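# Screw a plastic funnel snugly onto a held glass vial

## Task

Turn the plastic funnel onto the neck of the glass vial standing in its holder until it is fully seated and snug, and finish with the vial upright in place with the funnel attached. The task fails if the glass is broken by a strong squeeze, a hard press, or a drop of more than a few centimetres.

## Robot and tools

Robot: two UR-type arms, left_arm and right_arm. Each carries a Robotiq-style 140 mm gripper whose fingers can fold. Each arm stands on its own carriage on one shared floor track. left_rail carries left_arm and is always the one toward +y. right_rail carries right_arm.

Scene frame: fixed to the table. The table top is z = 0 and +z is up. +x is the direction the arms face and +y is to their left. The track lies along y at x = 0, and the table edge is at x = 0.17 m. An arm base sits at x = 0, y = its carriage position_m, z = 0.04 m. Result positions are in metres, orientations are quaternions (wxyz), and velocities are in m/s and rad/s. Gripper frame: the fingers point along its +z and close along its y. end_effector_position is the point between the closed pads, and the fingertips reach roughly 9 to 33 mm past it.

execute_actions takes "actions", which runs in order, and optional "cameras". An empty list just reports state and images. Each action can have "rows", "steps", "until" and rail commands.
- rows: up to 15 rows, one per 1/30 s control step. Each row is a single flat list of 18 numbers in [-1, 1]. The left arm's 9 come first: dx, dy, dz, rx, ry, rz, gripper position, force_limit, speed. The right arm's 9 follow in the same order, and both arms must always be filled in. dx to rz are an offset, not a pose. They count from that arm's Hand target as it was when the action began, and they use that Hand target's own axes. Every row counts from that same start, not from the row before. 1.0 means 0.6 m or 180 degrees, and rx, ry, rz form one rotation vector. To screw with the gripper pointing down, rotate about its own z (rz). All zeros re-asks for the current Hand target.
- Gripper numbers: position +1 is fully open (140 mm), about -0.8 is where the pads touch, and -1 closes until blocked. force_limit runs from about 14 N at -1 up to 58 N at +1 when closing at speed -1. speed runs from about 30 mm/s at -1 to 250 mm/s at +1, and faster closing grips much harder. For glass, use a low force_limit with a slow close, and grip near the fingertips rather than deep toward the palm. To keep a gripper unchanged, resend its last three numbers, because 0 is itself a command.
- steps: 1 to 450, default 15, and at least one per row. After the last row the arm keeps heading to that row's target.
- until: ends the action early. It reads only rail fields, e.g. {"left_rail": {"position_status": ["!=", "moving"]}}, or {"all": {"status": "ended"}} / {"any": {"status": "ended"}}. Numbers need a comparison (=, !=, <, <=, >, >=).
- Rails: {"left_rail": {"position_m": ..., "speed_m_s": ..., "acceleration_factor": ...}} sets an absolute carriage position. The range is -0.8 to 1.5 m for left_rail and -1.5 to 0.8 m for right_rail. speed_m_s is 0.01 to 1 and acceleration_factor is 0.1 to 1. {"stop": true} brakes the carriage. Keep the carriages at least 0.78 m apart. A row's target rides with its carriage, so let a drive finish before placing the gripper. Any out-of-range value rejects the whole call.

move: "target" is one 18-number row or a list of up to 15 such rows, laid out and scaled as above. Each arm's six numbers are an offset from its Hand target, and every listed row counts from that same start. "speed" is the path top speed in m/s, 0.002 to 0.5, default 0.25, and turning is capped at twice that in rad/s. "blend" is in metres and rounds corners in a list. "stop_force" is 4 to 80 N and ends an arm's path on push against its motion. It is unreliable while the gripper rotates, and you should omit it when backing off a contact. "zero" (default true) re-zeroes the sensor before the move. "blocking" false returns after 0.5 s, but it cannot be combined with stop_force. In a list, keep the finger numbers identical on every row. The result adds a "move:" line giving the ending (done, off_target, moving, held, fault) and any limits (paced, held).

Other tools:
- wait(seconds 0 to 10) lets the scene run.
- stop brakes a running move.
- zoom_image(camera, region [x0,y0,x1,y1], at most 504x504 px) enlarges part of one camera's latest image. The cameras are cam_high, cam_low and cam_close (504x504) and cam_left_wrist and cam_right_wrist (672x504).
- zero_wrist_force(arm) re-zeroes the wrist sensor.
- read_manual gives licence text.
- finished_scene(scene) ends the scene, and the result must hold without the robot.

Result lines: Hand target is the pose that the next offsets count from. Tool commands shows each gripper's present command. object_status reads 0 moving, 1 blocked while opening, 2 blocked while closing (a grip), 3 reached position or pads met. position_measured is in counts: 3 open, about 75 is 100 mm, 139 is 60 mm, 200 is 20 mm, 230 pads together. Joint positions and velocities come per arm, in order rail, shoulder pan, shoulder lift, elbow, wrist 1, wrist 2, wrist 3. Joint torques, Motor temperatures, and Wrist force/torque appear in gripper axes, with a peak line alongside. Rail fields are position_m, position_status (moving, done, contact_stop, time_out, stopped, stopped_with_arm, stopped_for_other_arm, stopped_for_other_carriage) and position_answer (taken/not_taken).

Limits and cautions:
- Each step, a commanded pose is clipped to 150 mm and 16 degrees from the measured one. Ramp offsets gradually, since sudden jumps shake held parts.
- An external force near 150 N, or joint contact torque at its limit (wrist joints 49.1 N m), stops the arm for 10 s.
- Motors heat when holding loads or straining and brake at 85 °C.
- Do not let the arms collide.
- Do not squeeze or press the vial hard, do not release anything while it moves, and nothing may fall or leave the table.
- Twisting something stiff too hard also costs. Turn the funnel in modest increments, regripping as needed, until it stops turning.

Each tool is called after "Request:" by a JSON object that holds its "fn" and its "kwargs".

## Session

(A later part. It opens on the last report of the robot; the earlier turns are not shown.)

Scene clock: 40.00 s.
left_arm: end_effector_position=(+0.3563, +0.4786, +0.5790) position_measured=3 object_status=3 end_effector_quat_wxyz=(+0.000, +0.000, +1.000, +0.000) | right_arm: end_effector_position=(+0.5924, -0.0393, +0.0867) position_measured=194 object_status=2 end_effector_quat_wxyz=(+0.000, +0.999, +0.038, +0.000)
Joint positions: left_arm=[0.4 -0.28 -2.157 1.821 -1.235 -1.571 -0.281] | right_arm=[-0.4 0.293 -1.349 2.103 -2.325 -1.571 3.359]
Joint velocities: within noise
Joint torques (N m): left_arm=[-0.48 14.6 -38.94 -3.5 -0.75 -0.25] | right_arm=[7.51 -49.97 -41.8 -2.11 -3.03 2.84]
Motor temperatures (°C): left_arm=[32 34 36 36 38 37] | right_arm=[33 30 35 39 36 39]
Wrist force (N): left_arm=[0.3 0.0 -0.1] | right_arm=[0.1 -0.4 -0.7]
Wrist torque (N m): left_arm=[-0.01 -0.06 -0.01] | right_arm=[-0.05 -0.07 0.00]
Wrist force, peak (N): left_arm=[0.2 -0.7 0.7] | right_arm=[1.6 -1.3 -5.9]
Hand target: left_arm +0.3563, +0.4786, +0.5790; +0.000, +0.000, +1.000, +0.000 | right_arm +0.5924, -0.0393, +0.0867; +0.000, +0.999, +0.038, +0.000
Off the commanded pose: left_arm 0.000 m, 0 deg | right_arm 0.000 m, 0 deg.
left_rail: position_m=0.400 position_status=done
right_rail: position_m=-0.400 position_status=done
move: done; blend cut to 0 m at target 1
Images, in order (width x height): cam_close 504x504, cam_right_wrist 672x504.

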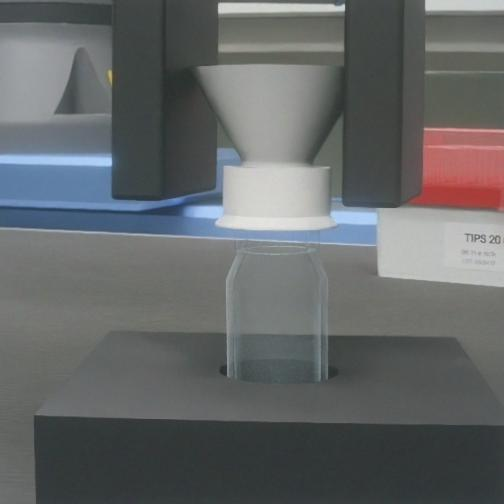

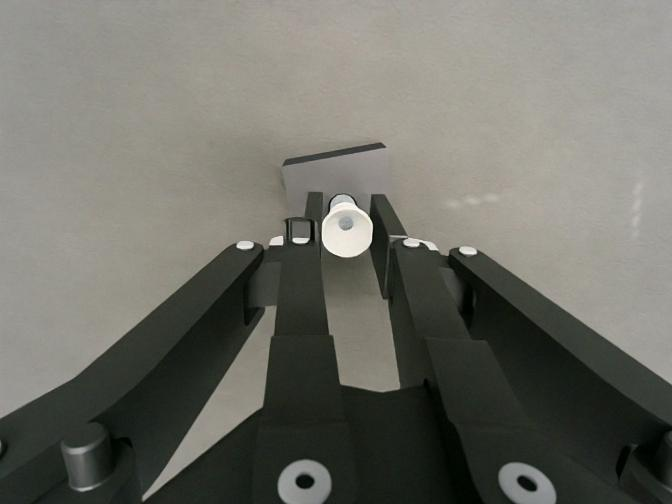

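Request:
{"fn": "move", "kwargs": {"target": [0,0,0,0,0,0,1,1,1,0,0,0.002,0,0,0.82,-1,-0.6,-1], "speed": 0.5, "cameras": []}}

Request:
{"fn": "execute_actions", "kwargs": {"actions": [{"rows":[[0,0,0,0,0,0,1,1,1,0,0,0,0,0,0,-0.2,-0.6,-0.8]],"steps":18},{"rows":[[0,0,0,0,0,0,1,1,1,0,0,0,0,0,-0.8,-0.2,-0.6,-0.8]],"steps":44},{"rows":[[0,0,0,0,0,0,1,1,1,0,0,0,0,0,-0.8,-0.2,-0.6,-0.8]],"steps":44},{"rows":[[0,0,0,0,0,0,1,1,1,0,0,0,0,0,-0.8,-0.2,-0.6,-0.8]],"steps":44}], "cameras": ["cam_close","cam_right_wrist"]}}

Request:
{"fn": "zoom_image", "kwargs": {"camera": "cam_close", "region": [180, 60, 380, 260]}}

Scene clock: 45.57 s.
left_arm: end_effector_position=(+0.3563, +0.4786, +0.5790) position_measured=3 object_status=3 end_effector_quat_wxyz=(+0.000, +0.000, +1.000, +0.000) | right_arm: end_effector_position=(+0.5924, -0.0393, +0.0855) position_measured=194 object_status=2 end_effector_quat_wxyz=(+0.000, -0.315, +0.949, +0.000)
Joint positions: left_arm=[0.4 -0.28 -2.157 1.821 -1.235 -1.571 -0.281] | right_arm=[-0.4 0.293 -1.348 2.104 -2.327 -1.571 5.935]
Joint velocities: within noise
Joint torques (N m): left_arm=[-1.95 14.87 -37.64 -3.56 -0.62 -0.15] | right_arm=[7.47 -48.11 -41.43 -1.69 -3.55 2.8]
Motor temperatures (°C): left_arm=[32 34 36 36 38 37] | right_arm=[33 30 35 39 36 38]
Wrist force (N): left_arm=[-0.3 -0.2 0.3] | right_arm=[1.3 1.2 -1.9]
Wrist torque (N m): left_arm=[-0.03 0.06 -0.01] | right_arm=[-0.11 -0.18 0.01]
Wrist force, peak (N): left_arm=[0.3 0.2 0.8] | right_arm=[0.4 1.7 -2.8]
Hand target: left_arm +0.3563, +0.4786, +0.5790; +0.000, +0.000, +1.000, +0.000 | right_arm +0.5924, -0.0393, +0.0855; +0.000, -0.315, +0.949, +0.000
Off the commanded pose: left_arm 0.000 m, 0 deg | right_arm 0.000 m, 0 deg.
left_rail: position_m=0.400 position_status=done
right_rail: position_m=-0.400 position_status=done
move: done
No camera images: "cameras" was empty.

Scene clock: 51.17 s.
left_arm: end_effector_position=(+0.3563, +0.4786, +0.5790) position_measured=3 object_status=3 end_effector_quat_wxyz=(+0.000, +0.000, +1.000, +0.000) | right_arm: end_effector_position=(+0.5924, -0.0392, +0.0855) position_measured=154 object_status=3 end_effector_quat_wxyz=(+0.013, -0.477, +0.878, -0.043)
Joint positions: left_arm=[0.4 -0.28 -2.157 1.821 -1.235 -1.571 -0.28] | right_arm=[-0.4 0.334 -1.349 2.12 -2.382 -1.651 -0.663]
Joint velocities: within noise
Joint torques (N m): left_arm=[-1.21 14.66 -38.57 -3.88 -0.76 -0.98] | right_arm=[-13.64 -78.3 -41.36 -2.01 3.3 -2.87]
Motor temperatures (°C): left_arm=[32 34 36 36 38 37] | right_arm=[33 30 35 39 36 38]
Wrist force (N): left_arm=[0.0 -0.4 0.1] | right_arm=[0.4 -0.5 0.1]
Wrist torque (N m): left_arm=[-0.08 0.00 0.00] | right_arm=[-0.14 -0.10 -0.03]
Wrist force, peak (N): left_arm=[0.6 -0.2 0.7] | right_arm=[1.2 1.3 -1.9]
Hand target: left_arm +0.3563, +0.4786, +0.5790; +0.000, +0.000, +1.000, +0.000 | right_arm +0.5924, -0.0393, +0.0855; +0.013, -0.488, +0.872, -0.036
Off the commanded pose: left_arm 0.000 m, 0 deg | right_arm 0.000 m, 21 deg; orientation clipped; orientation clipped at the end of an earlier action of this call.
left_rail: position_m=0.400 position_status=done
right_rail: position_m=-0.400 position_status=done
Images, in order (width x height): cam_close 504x504, cam_right_wrist 672x504.

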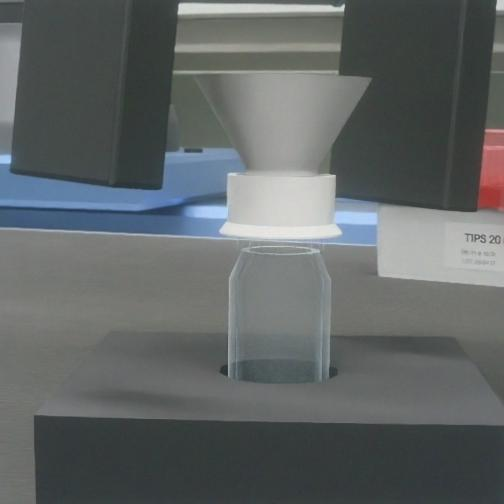

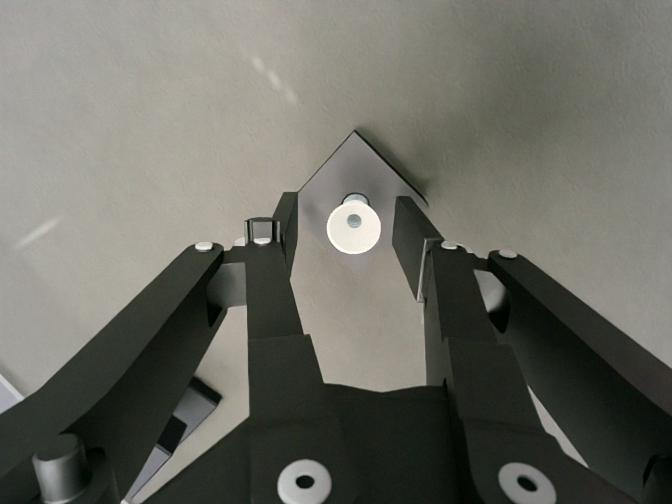

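Scaled by 2.520 from the camera's 504x504 image, which has a finer 720x720 frame.

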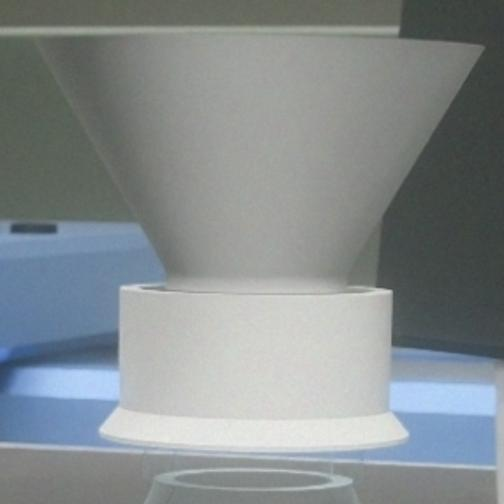

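Request:
{"fn": "move", "kwargs": {"target": [0,0,0,0,0,0,1,1,1,0,0,0,-0.024,-0.004,0,-0.2,-0.6,-0.8], "speed": 0.3, "cameras": []}}

Request:
{"fn": "execute_actions", "kwargs": {"actions": [{"rows":[[0,0,0,0,0,0,1,1,1,0,0,0,0,0,0,-1,-0.5,-1]],"steps":30}], "cameras": []}}

Request:
{"fn": "move", "kwargs": {"target": [[0,0,0,0,0,0,1,1,1,0,0,0.0015,0,0,0.64,-1,-0.5,-1],[0,0,0,0,0,0,1,1,1,0,0,0.003,0,0,-0.72,-1,-0.5,-1],[0,0,0,0,0,0,1,1,1,0,0,0.0045,0,0,-0.08,-1,-0.5,-1]], "speed": 0.5, "cameras": ["cam_close","cam_right_wrist"]}}

Request:
{"fn": "zoom_image", "kwargs": {"camera": "cam_close", "region": [180, 60, 380, 260]}}

Scene clock: 53.43 s.
left_arm: end_effector_position=(+0.3563, +0.4786, +0.5790) position_measured=3 object_status=3 end_effector_quat_wxyz=(+0.000, +0.000, +1.000, +0.000) | right_arm: end_effector_position=(+0.5924, -0.0393, +0.0855) position_measured=154 object_status=3 end_effector_quat_wxyz=(+0.000, -0.489, +0.872, +0.000)
Joint positions: left_arm=[0.4 -0.28 -2.157 1.821 -1.235 -1.571 -0.281] | right_arm=[-0.4 0.293 -1.347 2.103 -2.326 -1.571 -0.728]
Joint velocities: within noise
Joint torques (N m): left_arm=[1.88 16.5 -39.17 -3.65 -0.78 -0.51] | right_arm=[-13.98 -50.09 -41.53 -1.58 3.82 -3.45]
Motor temperatures (°C): left_arm=[32 34 36 36 38 37] | right_arm=[33 30 35 39 36 38]
Wrist force (N): left_arm=[0.2 0.0 0.3] | right_arm=[0.4 0.0 0.1]
Wrist torque (N m): left_arm=[0.00 -0.05 -0.01] | right_arm=[-0.02 -0.08 0.01]
Wrist force, peak (N): left_arm=[0.6 -0.4 0.6] | right_arm=[0.4 -1.4 -0.5]
Hand target: left_arm +0.3563, +0.4786, +0.5790; +0.000, +0.000, +1.000, +0.000 | right_arm +0.5924, -0.0393, +0.0855; +0.000, -0.489, +0.872, +0.000
Off the commanded pose: left_arm 0.000 m, 0 deg | right_arm 0.000 m, 0 deg.
left_rail: position_m=0.400 position_status=done
right_rail: position_m=-0.400 position_status=done
move: done
No camera images: "cameras" was empty.

Scene clock: 54.63 s.
left_arm: end_effector_position=(+0.3563, +0.4786, +0.5790) position_measured=3 object_status=3 end_effector_quat_wxyz=(+0.000, +0.000, +1.000, +0.000) | right_arm: end_effector_position=(+0.5924, -0.0393, +0.0855) position_measured=194 object_status=0 end_effector_quat_wxyz=(+0.000, -0.489, +0.872, +0.000)
Joint positions: left_arm=[0.4 -0.28 -2.157 1.821 -1.235 -1.571 -0.28] | right_arm=[-0.4 0.293 -1.347 2.103 -2.326 -1.571 -0.728]
Joint velocities: within noise
Joint torques (N m): left_arm=[-0.99 15.44 -38.21 -3.58 -0.63 -0.71] | right_arm=[-14.46 -49.04 -39.98 -2.38 3.51 -3.3]
Motor temperatures (°C): left_arm=[32 34 36 36 38 37] | right_arm=[33 30 35 39 36 38]
Wrist force (N): left_arm=[0.4 0.0 0.6] | right_arm=[0.3 -0.3 -0.3]
Wrist torque (N m): left_arm=[0.00 -0.09 -0.01] | right_arm=[-0.06 -0.05 0.01]
Wrist force, peak (N): left_arm=[0.4 0.0 0.6] | right_arm=[0.5 -0.7 0.5]
Hand target: left_arm +0.3563, +0.4786, +0.5790; +0.000, +0.000, +1.000, +0.000 | right_arm +0.5924, -0.0393, +0.0855; +0.000, -0.489, +0.872, +0.000
Off the commanded pose: left_arm 0.000 m, 0 deg | right_arm 0.000 m, 0 deg.
left_rail: position_m=0.400 position_status=done
right_rail: position_m=-0.400 position_status=done
No camera images: "cameras" was empty.

Scene clock: 62.30 s.
left_arm: end_effector_position=(+0.3563, +0.4786, +0.5790) position_measured=3 object_status=3 end_effector_quat_wxyz=(+0.000, +0.000, +1.000, +0.000) | right_arm: end_effector_position=(+0.5924, -0.0393, +0.0828) position_measured=194 object_status=2 end_effector_quat_wxyz=(+0.000, -0.594, +0.804, +0.000)
Joint positions: left_arm=[0.4 -0.28 -2.157 1.821 -1.235 -1.571 -0.28] | right_arm=[-0.4 0.293 -1.344 2.105 -2.332 -1.571 5.304]
Joint velocities: within noise
Joint torques (N m): left_arm=[-0.7 15.52 -37.36 -3.84 -0.66 -0.42] | right_arm=[6.53 -45.27 -38.16 -0.91 -3.23 3.44]
Motor temperatures (°C): left_arm=[32 34 36 36 38 37] | right_arm=[33 30 35 39 36 38]
Wrist force (N): left_arm=[0.1 0.0 -0.1] | right_arm=[1.0 -0.4 -5.8]
Wrist torque (N m): left_arm=[0.00 -0.01 0.00] | right_arm=[-0.11 -0.23 -0.03]
Wrist force, peak (N): left_arm=[0.1 -0.7 0.5] | right_arm=[0.8 -0.4 -7.2]
Hand target: left_arm +0.3563, +0.4786, +0.5790; +0.000, +0.000, +1.000, +0.000 | right_arm +0.5924, -0.0393, +0.0828; +0.000, -0.594, +0.804, +0.000
Off the commanded pose: left_arm 0.000 m, 0 deg | right_arm 0.000 m, 0 deg.
left_rail: position_m=0.400 position_status=done
right_rail: position_m=-0.400 position_status=done
move: done
Images, in order (width x height): cam_close 504x504, cam_right_wrist 672x504.

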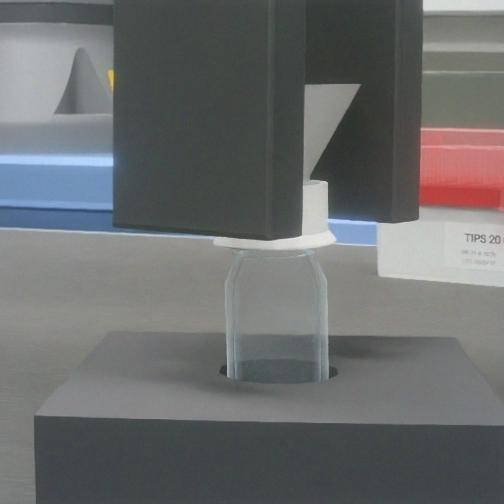

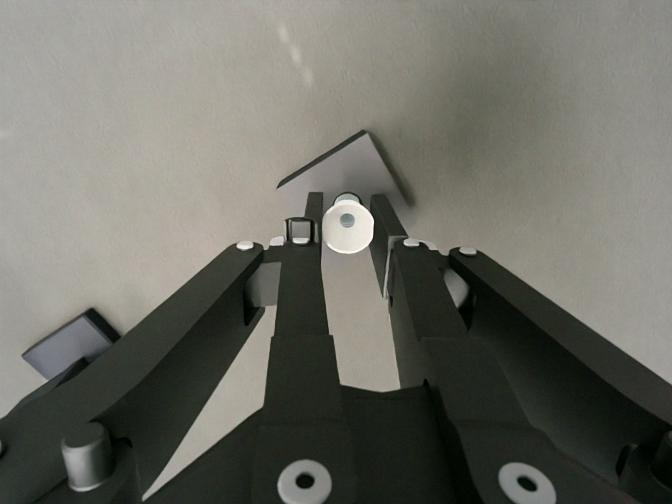

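Scaled by 2.520 from the camera's 504x504 image, which has a finer 720x720 frame.

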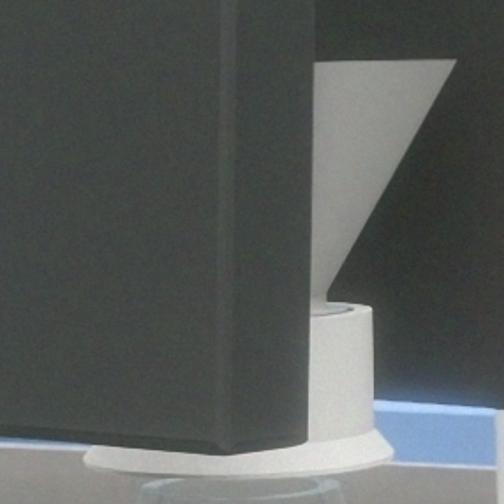

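Request:
{"fn": "move", "kwargs": {"target": [0,0,0,0,0,0,1,1,1,0,0,0.0004,0,0,0.28,-1,-0.5,-1], "speed": 0.5, "cameras": []}}

Request:
{"fn": "execute_actions", "kwargs": {"actions": [{"rows":[[0,0,0,0,0,0,1,1,1,0,0,0,0,0,0,-0.3,-0.6,-0.8]],"steps":12}], "cameras": []}}

Request:
{"fn": "move", "kwargs": {"target": [0,0,0,0,0,0,1,1,1,0,0,0,0,0,-0.97,-0.3,-0.6,-0.8], "speed": 0.5, "cameras": []}}

Request:
{"fn": "execute_actions", "kwargs": {"actions": [{"rows":[[0,0,0,0,0,0,1,1,1,0,0,0,0,0,0,-1,-0.3,-1]],"steps":28}], "cameras": ["cam_close"]}}

Request:
{"fn": "move", "kwargs": {"target": [0,0,0,0,0,0,1,1,1,0,0,0.001,0,0,0.9,-1,-0.3,-1], "speed": 0.5, "cameras": ["cam_close"]}}

Request:
{"fn": "zoom_image", "kwargs": {"camera": "cam_close", "region": [180, 160, 380, 360]}}

Scene clock: 65.60 s.
left_arm: end_effector_position=(+0.3563, +0.4786, +0.5790) position_measured=3 object_status=3 end_effector_quat_wxyz=(+0.000, +0.000, +1.000, +0.000) | right_arm: end_effector_position=(+0.5924, -0.0393, +0.0826) position_measured=194 object_status=2 end_effector_quat_wxyz=(+0.000, -0.195, +0.981, +0.000)
Joint positions: left_arm=[0.4 -0.28 -2.157 1.821 -1.235 -1.571 -0.281] | right_arm=[-0.4 0.293 -1.344 2.105 -2.332 -1.571 6.183]
Joint velocities: within noise
Joint torques (N m): left_arm=[1.3 15.29 -37.63 -3.51 -1.23 -0.27] | right_arm=[8.28 -46.86 -38.4 -1.07 -2.96 3.36]
Motor temperatures (°C): left_arm=[32 34 36 36 38 37] | right_arm=[33 30 35 39 36 38]
Wrist force (N): left_arm=[0.3 -0.2 0.4] | right_arm=[0.2 -0.4 -5.5]
Wrist torque (N m): left_arm=[-0.05 -0.06 -0.01] | right_arm=[-0.09 -0.03 -0.03]
Wrist force, peak (N): left_arm=[-0.4 -0.7 0.1] | right_arm=[0.5 -0.7 -7.3]
Hand target: left_arm +0.3563, +0.4786, +0.5790; +0.000, +0.000, +1.000, +0.000 | right_arm +0.5924, -0.0393, +0.0826; +0.000, -0.195, +0.981, +0.000
Off the commanded pose: left_arm 0.000 m, 0 deg | right_arm 0.000 m, 0 deg.
left_rail: position_m=0.400 position_status=done
right_rail: position_m=-0.400 position_status=done
move: done
No camera images: "cameras" was empty.

Scene clock: 66.23 s.
left_arm: end_effector_position=(+0.3563, +0.4786, +0.5790) position_measured=3 object_status=3 end_effector_quat_wxyz=(+0.000, +0.000, +1.000, +0.000) | right_arm: end_effector_position=(+0.5924, -0.0393, +0.0826) position_measured=167 object_status=0 end_effector_quat_wxyz=(+0.000, -0.195, +0.981, +0.000)
Joint positions: left_arm=[0.4 -0.28 -2.157 1.821 -1.235 -1.571 -0.28] | right_arm=[-0.4 0.293 -1.344 2.105 -2.332 -1.571 6.183]
Joint velocities: within noise
Joint torques (N m): left_arm=[-0.6 13.52 -38.81 -3.76 -1.16 -0.42] | right_arm=[7.73 -55.62 -37.61 -3.54 -2.8 3.03]
Motor temperatures (°C): left_arm=[32 34 36 36 38 37] | right_arm=[33 30 35 39 36 38]
Wrist force (N): left_arm=[0.3 0.1 0.5] | right_arm=[0.7 -0.2 0.6]
Wrist torque (N m): left_arm=[0.03 -0.06 0.00] | right_arm=[-0.08 -0.14 0.01]
Wrist force, peak (N): left_arm=[0.1 -0.4 0.4] | right_arm=[0.5 -0.7 -5.5]
Hand target: left_arm +0.3563, +0.4786, +0.5790; +0.000, +0.000, +1.000, +0.000 | right_arm +0.5924, -0.0393, +0.0826; +0.000, -0.195, +0.981, +0.000
Off the commanded pose: left_arm 0.000 m, 0 deg | right_arm 0.000 m, 0 deg.
left_rail: position_m=0.400 position_status=done
right_rail: position_m=-0.400 position_status=done
No camera images: "cameras" was empty.

Scene clock: 70.00 s.
left_arm: end_effector_position=(+0.3563, +0.4786, +0.5790) position_measured=3 object_status=3 end_effector_quat_wxyz=(+0.000, +0.000, +1.000, +0.000) | right_arm: end_effector_position=(+0.5924, -0.0393, +0.0826) position_measured=167 object_status=3 end_effector_quat_wxyz=(+0.000, +0.989, +0.149, +0.000)
Joint positions: left_arm=[0.4 -0.28 -2.157 1.821 -1.235 -1.571 -0.281] | right_arm=[-0.4 0.293 -1.344 2.105 -2.332 -1.571 3.136]
Joint velocities: within noise
Joint torques (N m): left_arm=[-0.96 14.52 -38.52 -3.72 -0.87 -0.26] | right_arm=[-13.64 -78.89 -29.9 -1.63 3.69 -3.43]
Motor temperatures (°C): left_arm=[32 34 36 36 38 37] | right_arm=[33 30 35 39 36 38]
Wrist force (N): left_arm=[0.0 -0.1 0.4] | right_arm=[0.2 -0.1 0.7]
Wrist torque (N m): left_arm=[-0.01 0.01 0.00] | right_arm=[-0.05 -0.05 0.00]
Wrist force, peak (N): left_arm=[0.1 -0.3 1.0] | right_arm=[1.3 -0.5 0.2]
Hand target: left_arm +0.3563, +0.4786, +0.5790; +0.000, +0.000, +1.000, +0.000 | right_arm +0.5924, -0.0393, +0.0826; +0.000, +0.989, +0.149, +0.000
Off the commanded pose: left_arm 0.000 m, 0 deg | right_arm 0.000 m, 0 deg.
left_rail: position_m=0.400 position_status=done
right_rail: position_m=-0.400 position_status=done
move: done
No camera images: "cameras" was empty.

Scene clock: 71.13 s.
left_arm: end_effector_position=(+0.3563, +0.4786, +0.5790) position_measured=3 object_status=3 end_effector_quat_wxyz=(+0.000, +0.000, +1.000, +0.000) | right_arm: end_effector_position=(+0.5924, -0.0393, +0.0826) position_measured=194 object_status=2 end_effector_quat_wxyz=(+0.000, +0.989, +0.149, +0.000)
Joint positions: left_arm=[0.4 -0.28 -2.157 1.821 -1.235 -1.571 -0.28] | right_arm=[-0.4 0.293 -1.344 2.105 -2.332 -1.571 3.136]
Joint velocities: within noise
Joint torques (N m): left_arm=[0.92 15.48 -37.84 -3.8 -0.67 -0.38] | right_arm=[-13.13 -77.95 -31.52 -2.56 3.45 -3.18]
Motor temperatures (°C): left_arm=[32 34 36 36 38 37] | right_arm=[33 30 35 39 36 38]
Wrist force (N): left_arm=[0.1 0.1 0.2] | right_arm=[0.5 -0.3 0.2]
Wrist torque (N m): left_arm=[0.02 -0.03 0.00] | right_arm=[-0.10 -0.11 0.01]
Wrist force, peak (N): left_arm=[0.4 -0.3 0.6] | right_arm=[-0.3 -0.3 0.8]
Hand target: left_arm +0.3563, +0.4786, +0.5790; +0.000, +0.000, +1.000, +0.000 | right_arm +0.5924, -0.0393, +0.0826; +0.000, +0.989, +0.149, +0.000
Off the commanded pose: left_arm 0.000 m, 0 deg | right_arm 0.000 m, 0 deg.
left_rail: position_m=0.400 position_status=done
right_rail: position_m=-0.400 position_status=done
Images, in order (width x height): cam_close 504x504.

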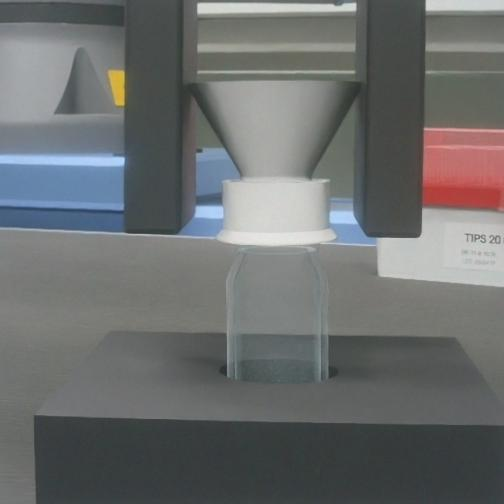

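Scene clock: 74.67 s.
left_arm: end_effector_position=(+0.3563, +0.4786, +0.5790) position_measured=3 object_status=3 end_effector_quat_wxyz=(+0.000, +0.000, +1.000, +0.000) | right_arm: end_effector_position=(+0.5924, -0.0393, +0.0820) position_measured=194 object_status=2 end_effector_quat_wxyz=(+0.000, -0.302, +0.953, +0.000)
Joint positions: left_arm=[0.4 -0.28 -2.157 1.821 -1.235 -1.571 -0.281] | right_arm=[-0.4 0.293 -1.343 2.106 -2.333 -1.571 5.963]
Joint velocities: within noise
Joint torques (N m): left_arm=[-1.92 14.57 -38.41 -3.54 -0.61 -0.72] | right_arm=[6.95 -48.53 -41.75 -1.6 -3.8 3.2]
Motor temperatures (°C): left_arm=[32 34 36 36 38 37] | right_arm=[33 30 35 39 36 38]
Wrist force (N): left_arm=[0.0 -0.2 0.3] | right_arm=[0.5 2.0 -1.0]
Wrist torque (N m): left_arm=[-0.03 0.00 0.00] | right_arm=[-0.05 -0.08 -0.02]
Wrist force, peak (N): left_arm=[0.2 -0.1 0.9] | right_arm=[0.8 2.4 -2.5]
Hand target: left_arm +0.3563, +0.4786, +0.5790; +0.000, +0.000, +1.000, +0.000 | right_arm +0.5924, -0.0393, +0.0820; +0.000, -0.302, +0.953, +0.000
Off the commanded pose: left_arm 0.000 m, 0 deg | right_arm 0.000 m, 0 deg.
left_rail: position_m=0.400 position_status=done
right_rail: position_m=-0.400 position_status=done
move: done
Images, in order (width x height): cam_close 504x504.

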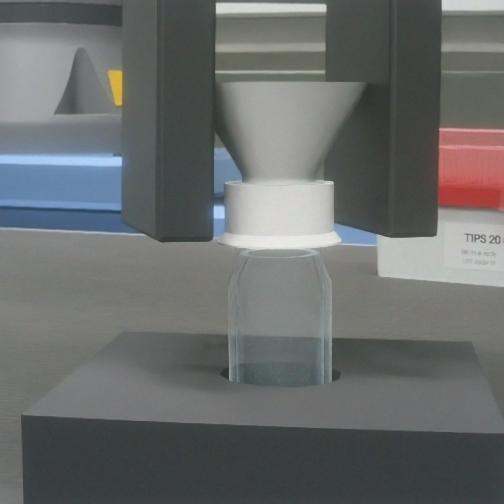

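Scaled by 2.520 from the camera's 504x504 image, which has a finer 720x720 frame.

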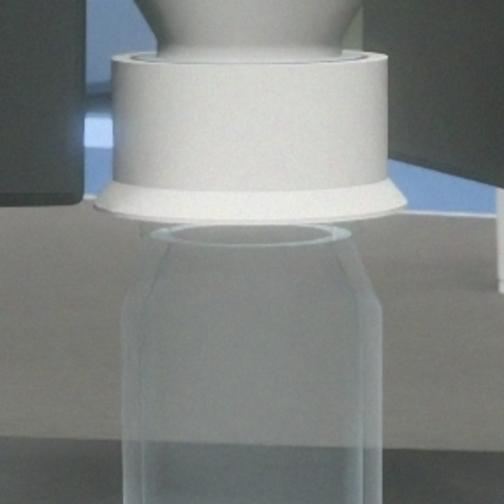

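Request:
{"fn": "execute_actions", "kwargs": {"actions": [], "cameras": ["cam_right_wrist"]}}

Request:
{"fn": "move", "kwargs": {"target": [0,0,0,0,0,0,1,1,1,0,0,0.0003,0,0,0.09,-1,-0.3,-1], "speed": 0.4, "cameras": ["cam_close","cam_right_wrist"]}}

Scene clock: 76.07 s.
left_arm: end_effector_position=(+0.3563, +0.4786, +0.5790) position_measured=3 object_status=3 end_effector_quat_wxyz=(+0.000, +0.000, +1.000, +0.000) | right_arm: end_effector_position=(+0.5924, -0.0393, +0.0820) position_measured=194 object_status=2 end_effector_quat_wxyz=(+0.000, -0.302, +0.953, +0.000)
Joint positions: left_arm=[0.4 -0.28 -2.157 1.821 -1.235 -1.571 -0.281] | right_arm=[-0.4 0.293 -1.343 2.106 -2.333 -1.571 5.963]
Joint velocities: within noise
Joint torques (N m): left_arm=[-1.57 13.08 -38.17 -3.68 -0.89 -0.27] | right_arm=[6.09 -49.64 -40.23 -2.85 -3.54 3.09]
Motor temperatures (°C): left_arm=[32 34 36 36 38 37] | right_arm=[33 30 35 39 36 38]
Wrist force (N): left_arm=[0.2 -0.3 0.4] | right_arm=[0.6 1.2 -1.5]
Wrist torque (N m): left_arm=[-0.06 -0.03 0.00] | right_arm=[-0.21 -0.11 -0.02]
Wrist force, peak (N): left_arm=[-0.3 0.3 0.6] | right_arm=[0.6 1.8 -1.6]
Hand target: left_arm +0.3563, +0.4786, +0.5790; +0.000, +0.000, +1.000, +0.000 | right_arm +0.5924, -0.0393, +0.0820; +0.000, -0.302, +0.953, +0.000
Tool commands: left_gripper/position=+1.0 left_gripper/force_limit=+1.0 left_gripper/speed=+1.0 right_gripper/position=-1.0 right_gripper/force_limit=-0.3 right_gripper/speed=-1.0
Off the commanded pose: left_arm 0.000 m, 0 deg | right_arm 0.000 m, 0 deg.
left_rail: position_m=0.400 position_status=done
right_rail: position_m=-0.400 position_status=done
Images, in order (width x height): cam_right_wrist 672x504.

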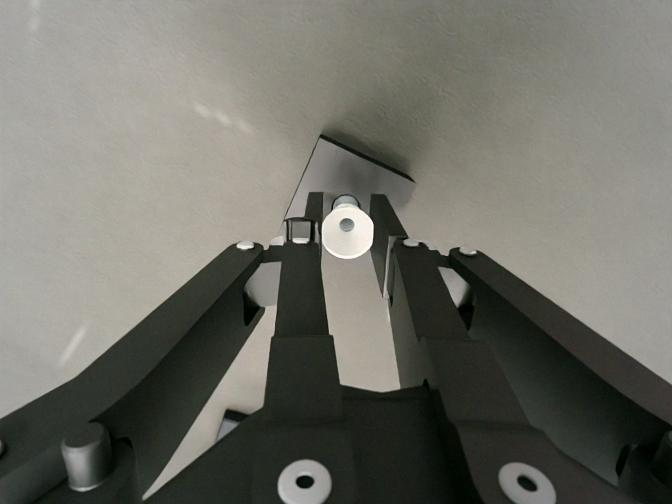

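Scene clock: 77.07 s.
left_arm: end_effector_position=(+0.3563, +0.4786, +0.5790) position_measured=3 object_status=3 end_effector_quat_wxyz=(+0.000, +0.000, +1.000, +0.000) | right_arm: end_effector_position=(+0.5924, -0.0393, +0.0818) position_measured=194 object_status=2 end_effector_quat_wxyz=(+0.000, -0.164, +0.986, +0.000)
Joint positions: left_arm=[0.4 -0.28 -2.157 1.821 -1.235 -1.571 -0.281] | right_arm=[-0.4 0.293 -1.343 2.106 -2.334 -1.571 6.246]
Joint velocities: within noise
Joint torques (N m): left_arm=[-0.94 14.46 -37.91 -3.54 -0.94 -0.63] | right_arm=[6.12 -47.24 -40.04 -2.73 -3.76 2.99]
Motor temperatures (°C): left_arm=[32 34 36 36 38 37] | right_arm=[33 30 35 39 36 38]
Wrist force (N): left_arm=[0.0 -0.1 0.1] | right_arm=[0.4 1.4 -2.6]
Wrist torque (N m): left_arm=[-0.02 0.00 0.00] | right_arm=[-0.26 -0.04 -0.03]
Wrist force, peak (N): left_arm=[-0.2 -0.2 0.7] | right_arm=[0.6 1.4 -4.1]
Hand target: left_arm +0.3563, +0.4786, +0.5790; +0.000, +0.000, +1.000, +0.000 | right_arm +0.5924, -0.0393, +0.0818; +0.000, -0.164, +0.986, +0.000
Off the commanded pose: left_arm 0.000 m, 0 deg | right_arm 0.000 m, 0 deg.
left_rail: position_m=0.400 position_status=done
right_rail: position_m=-0.400 position_status=done
move: done
Images, in order (width x height): cam_close 504x504, cam_right_wrist 672x504.

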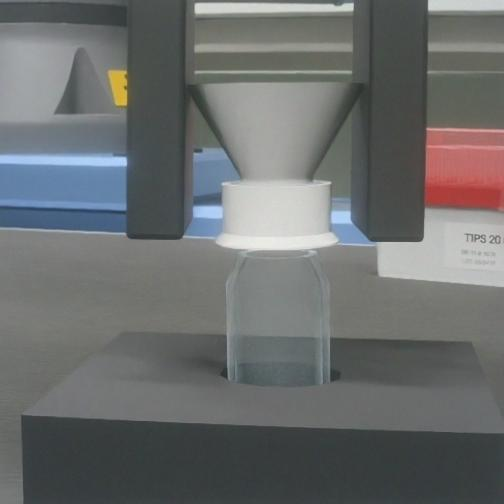

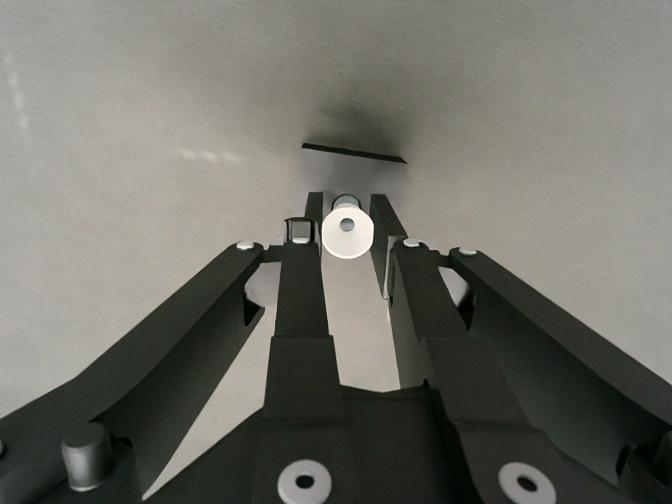

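Request:
{"fn": "execute_actions", "kwargs": {"actions": [{"rows":[[0,0,0,0,0,0,1,1,1,0,0,0,0,0,0,-0.35,-0.6,-0.7]],"steps":9}], "cameras": []}}

Request:
{"fn": "move", "kwargs": {"target": [0,0,0,0,0,0,1,1,1,0,0,0,0,0,-0.75,-0.35,-0.6,-0.7], "speed": 0.5, "cameras": []}}

Request:
{"fn": "execute_actions", "kwargs": {"actions": [{"rows":[[0,0,0,0,0,0,1,1,1,0,0,0,0,0,0,-1,-0.2,-1]],"steps":22}], "cameras": []}}

Request:
{"fn": "move", "kwargs": {"target": [0,0,0,0,0,0,1,1,1,0,0,0.0011,0,0,0.75,-1,-0.2,-1], "speed": 0.5, "cameras": ["cam_close","cam_right_wrist"]}}

Request:
{"fn": "execute_actions", "kwargs": {"actions": [{"rows":[[0,0,0,0,0,0,1,1,1,0,0,0,0,0,0,-0.3,-0.6,-0.8]],"steps":12}], "cameras": ["cam_close"]}}

Scene clock: 79.17 s.
left_arm: end_effector_position=(+0.3563, +0.4786, +0.5790) position_measured=3 object_status=3 end_effector_quat_wxyz=(+0.000, +0.000, +1.000, +0.000) | right_arm: end_effector_position=(+0.5924, -0.0393, +0.0818) position_measured=173 object_status=0 end_effector_quat_wxyz=(+0.000, -0.164, +0.986, +0.000)
Joint positions: left_arm=[0.4 -0.28 -2.157 1.821 -1.235 -1.571 -0.28] | right_arm=[-0.4 0.293 -1.343 2.106 -2.334 -1.571 6.246]
Joint velocities: within noise
Joint torques (N m): left_arm=[1.75 14.18 -38.63 -3.96 -1.14 -0.73] | right_arm=[5.35 -52.3 -37.47 -2.21 -2.11 2.94]
Motor temperatures (°C): left_arm=[32 34 36 36 38 37] | right_arm=[33 30 35 39 36 38]
Wrist force (N): left_arm=[0.0 0.0 0.4] | right_arm=[0.4 -0.6 0.0]
Wrist torque (N m): left_arm=[0.00 0.01 0.00] | right_arm=[-0.16 -0.09 0.01]
Wrist force, peak (N): left_arm=[0.2 0.4 0.9] | right_arm=[0.3 1.8 -3.3]
Hand target: left_arm +0.3563, +0.4786, +0.5790; +0.000, +0.000, +1.000, +0.000 | right_arm +0.5924, -0.0393, +0.0818; +0.000, -0.164, +0.986, +0.000
Off the commanded pose: left_arm 0.000 m, 0 deg | right_arm 0.000 m, 0 deg.
left_rail: position_m=0.400 position_status=done
right_rail: position_m=-0.400 position_status=done
No camera images: "cameras" was empty.

Scene clock: 82.23 s.
left_arm: end_effector_position=(+0.3563, +0.4786, +0.5790) position_measured=3 object_status=3 end_effector_quat_wxyz=(+0.000, +0.000, +1.000, +0.000) | right_arm: end_effector_position=(+0.5924, -0.0393, +0.0818) position_measured=173 object_status=3 end_effector_quat_wxyz=(+0.000, +0.974, -0.226, +0.000)
Joint positions: left_arm=[0.4 -0.28 -2.157 1.821 -1.235 -1.571 -0.281] | right_arm=[-0.4 0.293 -1.343 2.106 -2.334 -1.571 3.89]
Joint velocities: within noise
Joint torques (N m): left_arm=[0.06 13.68 -37.52 -3.98 -1.04 -0.35] | right_arm=[-13.57 -78.6 -29.47 -1.86 3.95 -3.02]
Motor temperatures (°C): left_arm=[32 34 36 36 38 37] | right_arm=[33 30 35 39 36 38]
Wrist force (N): left_arm=[0.1 0.0 0.1] | right_arm=[0.1 -0.3 0.2]
Wrist torque (N m): left_arm=[0.01 -0.03 0.00] | right_arm=[-0.09 -0.01 0.01]
Wrist force, peak (N): left_arm=[-0.4 0.1 0.8] | right_arm=[1.0 -0.3 0.6]
Hand target: left_arm +0.3563, +0.4786, +0.5790; +0.000, +0.000, +1.000, +0.000 | right_arm +0.5924, -0.0393, +0.0818; +0.000, +0.974, -0.226, +0.000
Off the commanded pose: left_arm 0.000 m, 0 deg | right_arm 0.000 m, 0 deg.
left_rail: position_m=0.400 position_status=done
right_rail: position_m=-0.400 position_status=done
move: done
No camera images: "cameras" was empty.

Scene clock: 83.17 s.
left_arm: end_effector_position=(+0.3563, +0.4786, +0.5790) position_measured=3 object_status=3 end_effector_quat_wxyz=(+0.000, +0.000, +1.000, +0.000) | right_arm: end_effector_position=(+0.5924, -0.0393, +0.0818) position_measured=194 object_status=2 end_effector_quat_wxyz=(+0.000, +0.974, -0.226, +0.000)
Joint positions: left_arm=[0.4 -0.28 -2.157 1.821 -1.235 -1.571 -0.281] | right_arm=[-0.4 0.293 -1.343 2.106 -2.334 -1.571 3.89]
Joint velocities: within noise
Joint torques (N m): left_arm=[-0.29 14.57 -38.53 -3.73 -1.36 -0.45] | right_arm=[-14.07 -77.54 -31.35 -2.58 3.42 -3.1]
Motor temperatures (°C): left_arm=[32 34 36 36 38 37] | right_arm=[33 30 35 39 36 38]
Wrist force (N): left_arm=[0.0 0.3 0.4] | right_arm=[0.6 -0.2 0.0]
Wrist torque (N m): left_arm=[0.07 0.00 0.01] | right_arm=[-0.07 -0.13 0.02]
Wrist force, peak (N): left_arm=[0.8 -0.2 0.3] | right_arm=[0.9 0.3 -0.1]
Hand target: left_arm +0.3563, +0.4786, +0.5790; +0.000, +0.000, +1.000, +0.000 | right_arm +0.5924, -0.0393, +0.0818; +0.000, +0.974, -0.226, +0.000
Off the commanded pose: left_arm 0.000 m, 0 deg | right_arm 0.000 m, 0 deg.
left_rail: position_m=0.400 position_status=done
right_rail: position_m=-0.400 position_status=done
No camera images: "cameras" was empty.

Scene clock: 86.23 s.
left_arm: end_effector_position=(+0.3563, +0.4786, +0.5790) position_measured=3 object_status=3 end_effector_quat_wxyz=(+0.000, +0.000, +1.000, +0.000) | right_arm: end_effector_position=(+0.5924, -0.0393, +0.0811) position_measured=194 object_status=2 end_effector_quat_wxyz=(+0.000, -0.164, +0.986, +0.000)
Joint positions: left_arm=[0.4 -0.28 -2.157 1.821 -1.235 -1.571 -0.281] | right_arm=[-0.4 0.293 -1.342 2.106 -2.335 -1.571 6.246]
Joint velocities: within noise
Joint torques (N m): left_arm=[0.12 12.81 -37.58 -4.03 -1.03 -0.37] | right_arm=[7.04 -49.46 -40.97 -1.4 -3.58 3.67]
Motor temperatures (°C): left_arm=[32 34 36 36 38 37] | right_arm=[33 30 35 39 36 38]
Wrist force (N): left_arm=[0.2 -0.3 0.2] | right_arm=[0.6 1.4 -1.4]
Wrist torque (N m): left_arm=[-0.06 -0.03 0.00] | right_arm=[-0.24 -0.14 -0.02]
Wrist force, peak (N): left_arm=[0.6 -0.1 0.7] | right_arm=[0.8 1.9 -2.7]
Hand target: left_arm +0.3563, +0.4786, +0.5790; +0.000, +0.000, +1.000, +0.000 | right_arm +0.5924, -0.0393, +0.0811; +0.000, -0.164, +0.986, +0.000
Off the commanded pose: left_arm 0.000 m, 0 deg | right_arm 0.000 m, 0 deg.
left_rail: position_m=0.400 position_status=done
right_rail: position_m=-0.400 position_status=done
move: done
Images, in order (width x height): cam_close 504x504, cam_right_wrist 672x504.

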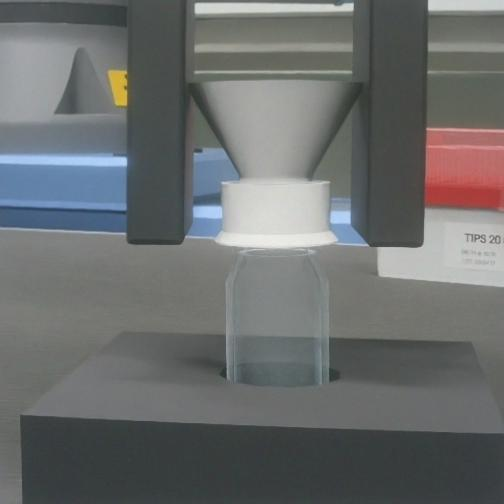

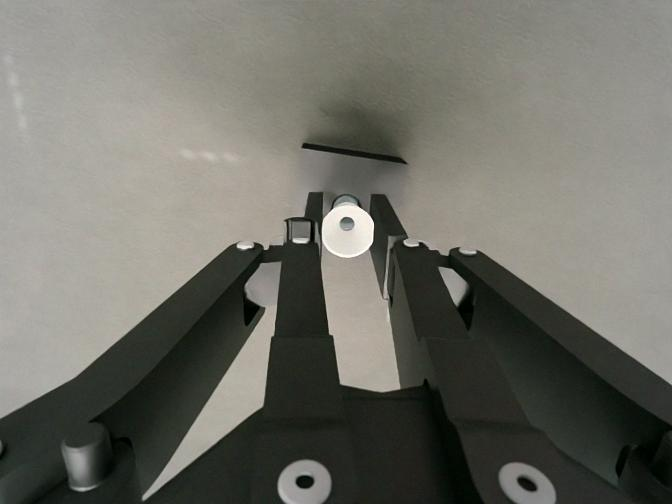

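Scene clock: 86.87 s.
left_arm: end_effector_position=(+0.3563, +0.4786, +0.5790) position_measured=3 object_status=3 end_effector_quat_wxyz=(+0.000, +0.000, +1.000, +0.000) | right_arm: end_effector_position=(+0.5924, -0.0393, +0.0811) position_measured=167 object_status=0 end_effector_quat_wxyz=(+0.000, -0.164, +0.986, +0.000)
Joint positions: left_arm=[0.4 -0.28 -2.157 1.821 -1.235 -1.571 -0.28] | right_arm=[-0.4 0.293 -1.342 2.106 -2.335 -1.571 6.246]
Joint velocities: within noise
Joint torques (N m): left_arm=[0.66 15.39 -38.55 -3.24 -0.97 -0.38] | right_arm=[7.09 -52.05 -41.05 -2.26 -1.29 2.95]
Motor temperatures (°C): left_arm=[32 34 36 36 38 37] | right_arm=[33 30 35 39 36 38]
Wrist force (N): left_arm=[-0.2 -0.2 0.4] | right_arm=[0.3 0.1 0.1]
Wrist torque (N m): left_arm=[-0.05 0.05 0.00] | right_arm=[-0.01 -0.06 0.01]
Wrist force, peak (N): left_arm=[0.0 -0.8 0.0] | right_arm=[0.1 2.0 -1.1]
Hand target: left_arm +0.3563, +0.4786, +0.5790; +0.000, +0.000, +1.000, +0.000 | right_arm +0.5924, -0.0393, +0.0811; +0.000, -0.164, +0.986, +0.000
Off the commanded pose: left_arm 0.000 m, 0 deg | right_arm 0.000 m, 0 deg.
left_rail: position_m=0.400 position_status=done
right_rail: position_m=-0.400 position_status=done
Images, in order (width x height): cam_close 504x504.

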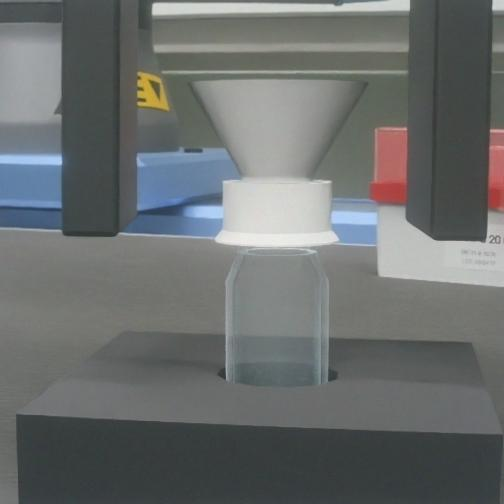

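Request:
{"fn": "finished_scene", "kwargs": {"scene": 1}}

The scene is finished: the task was done.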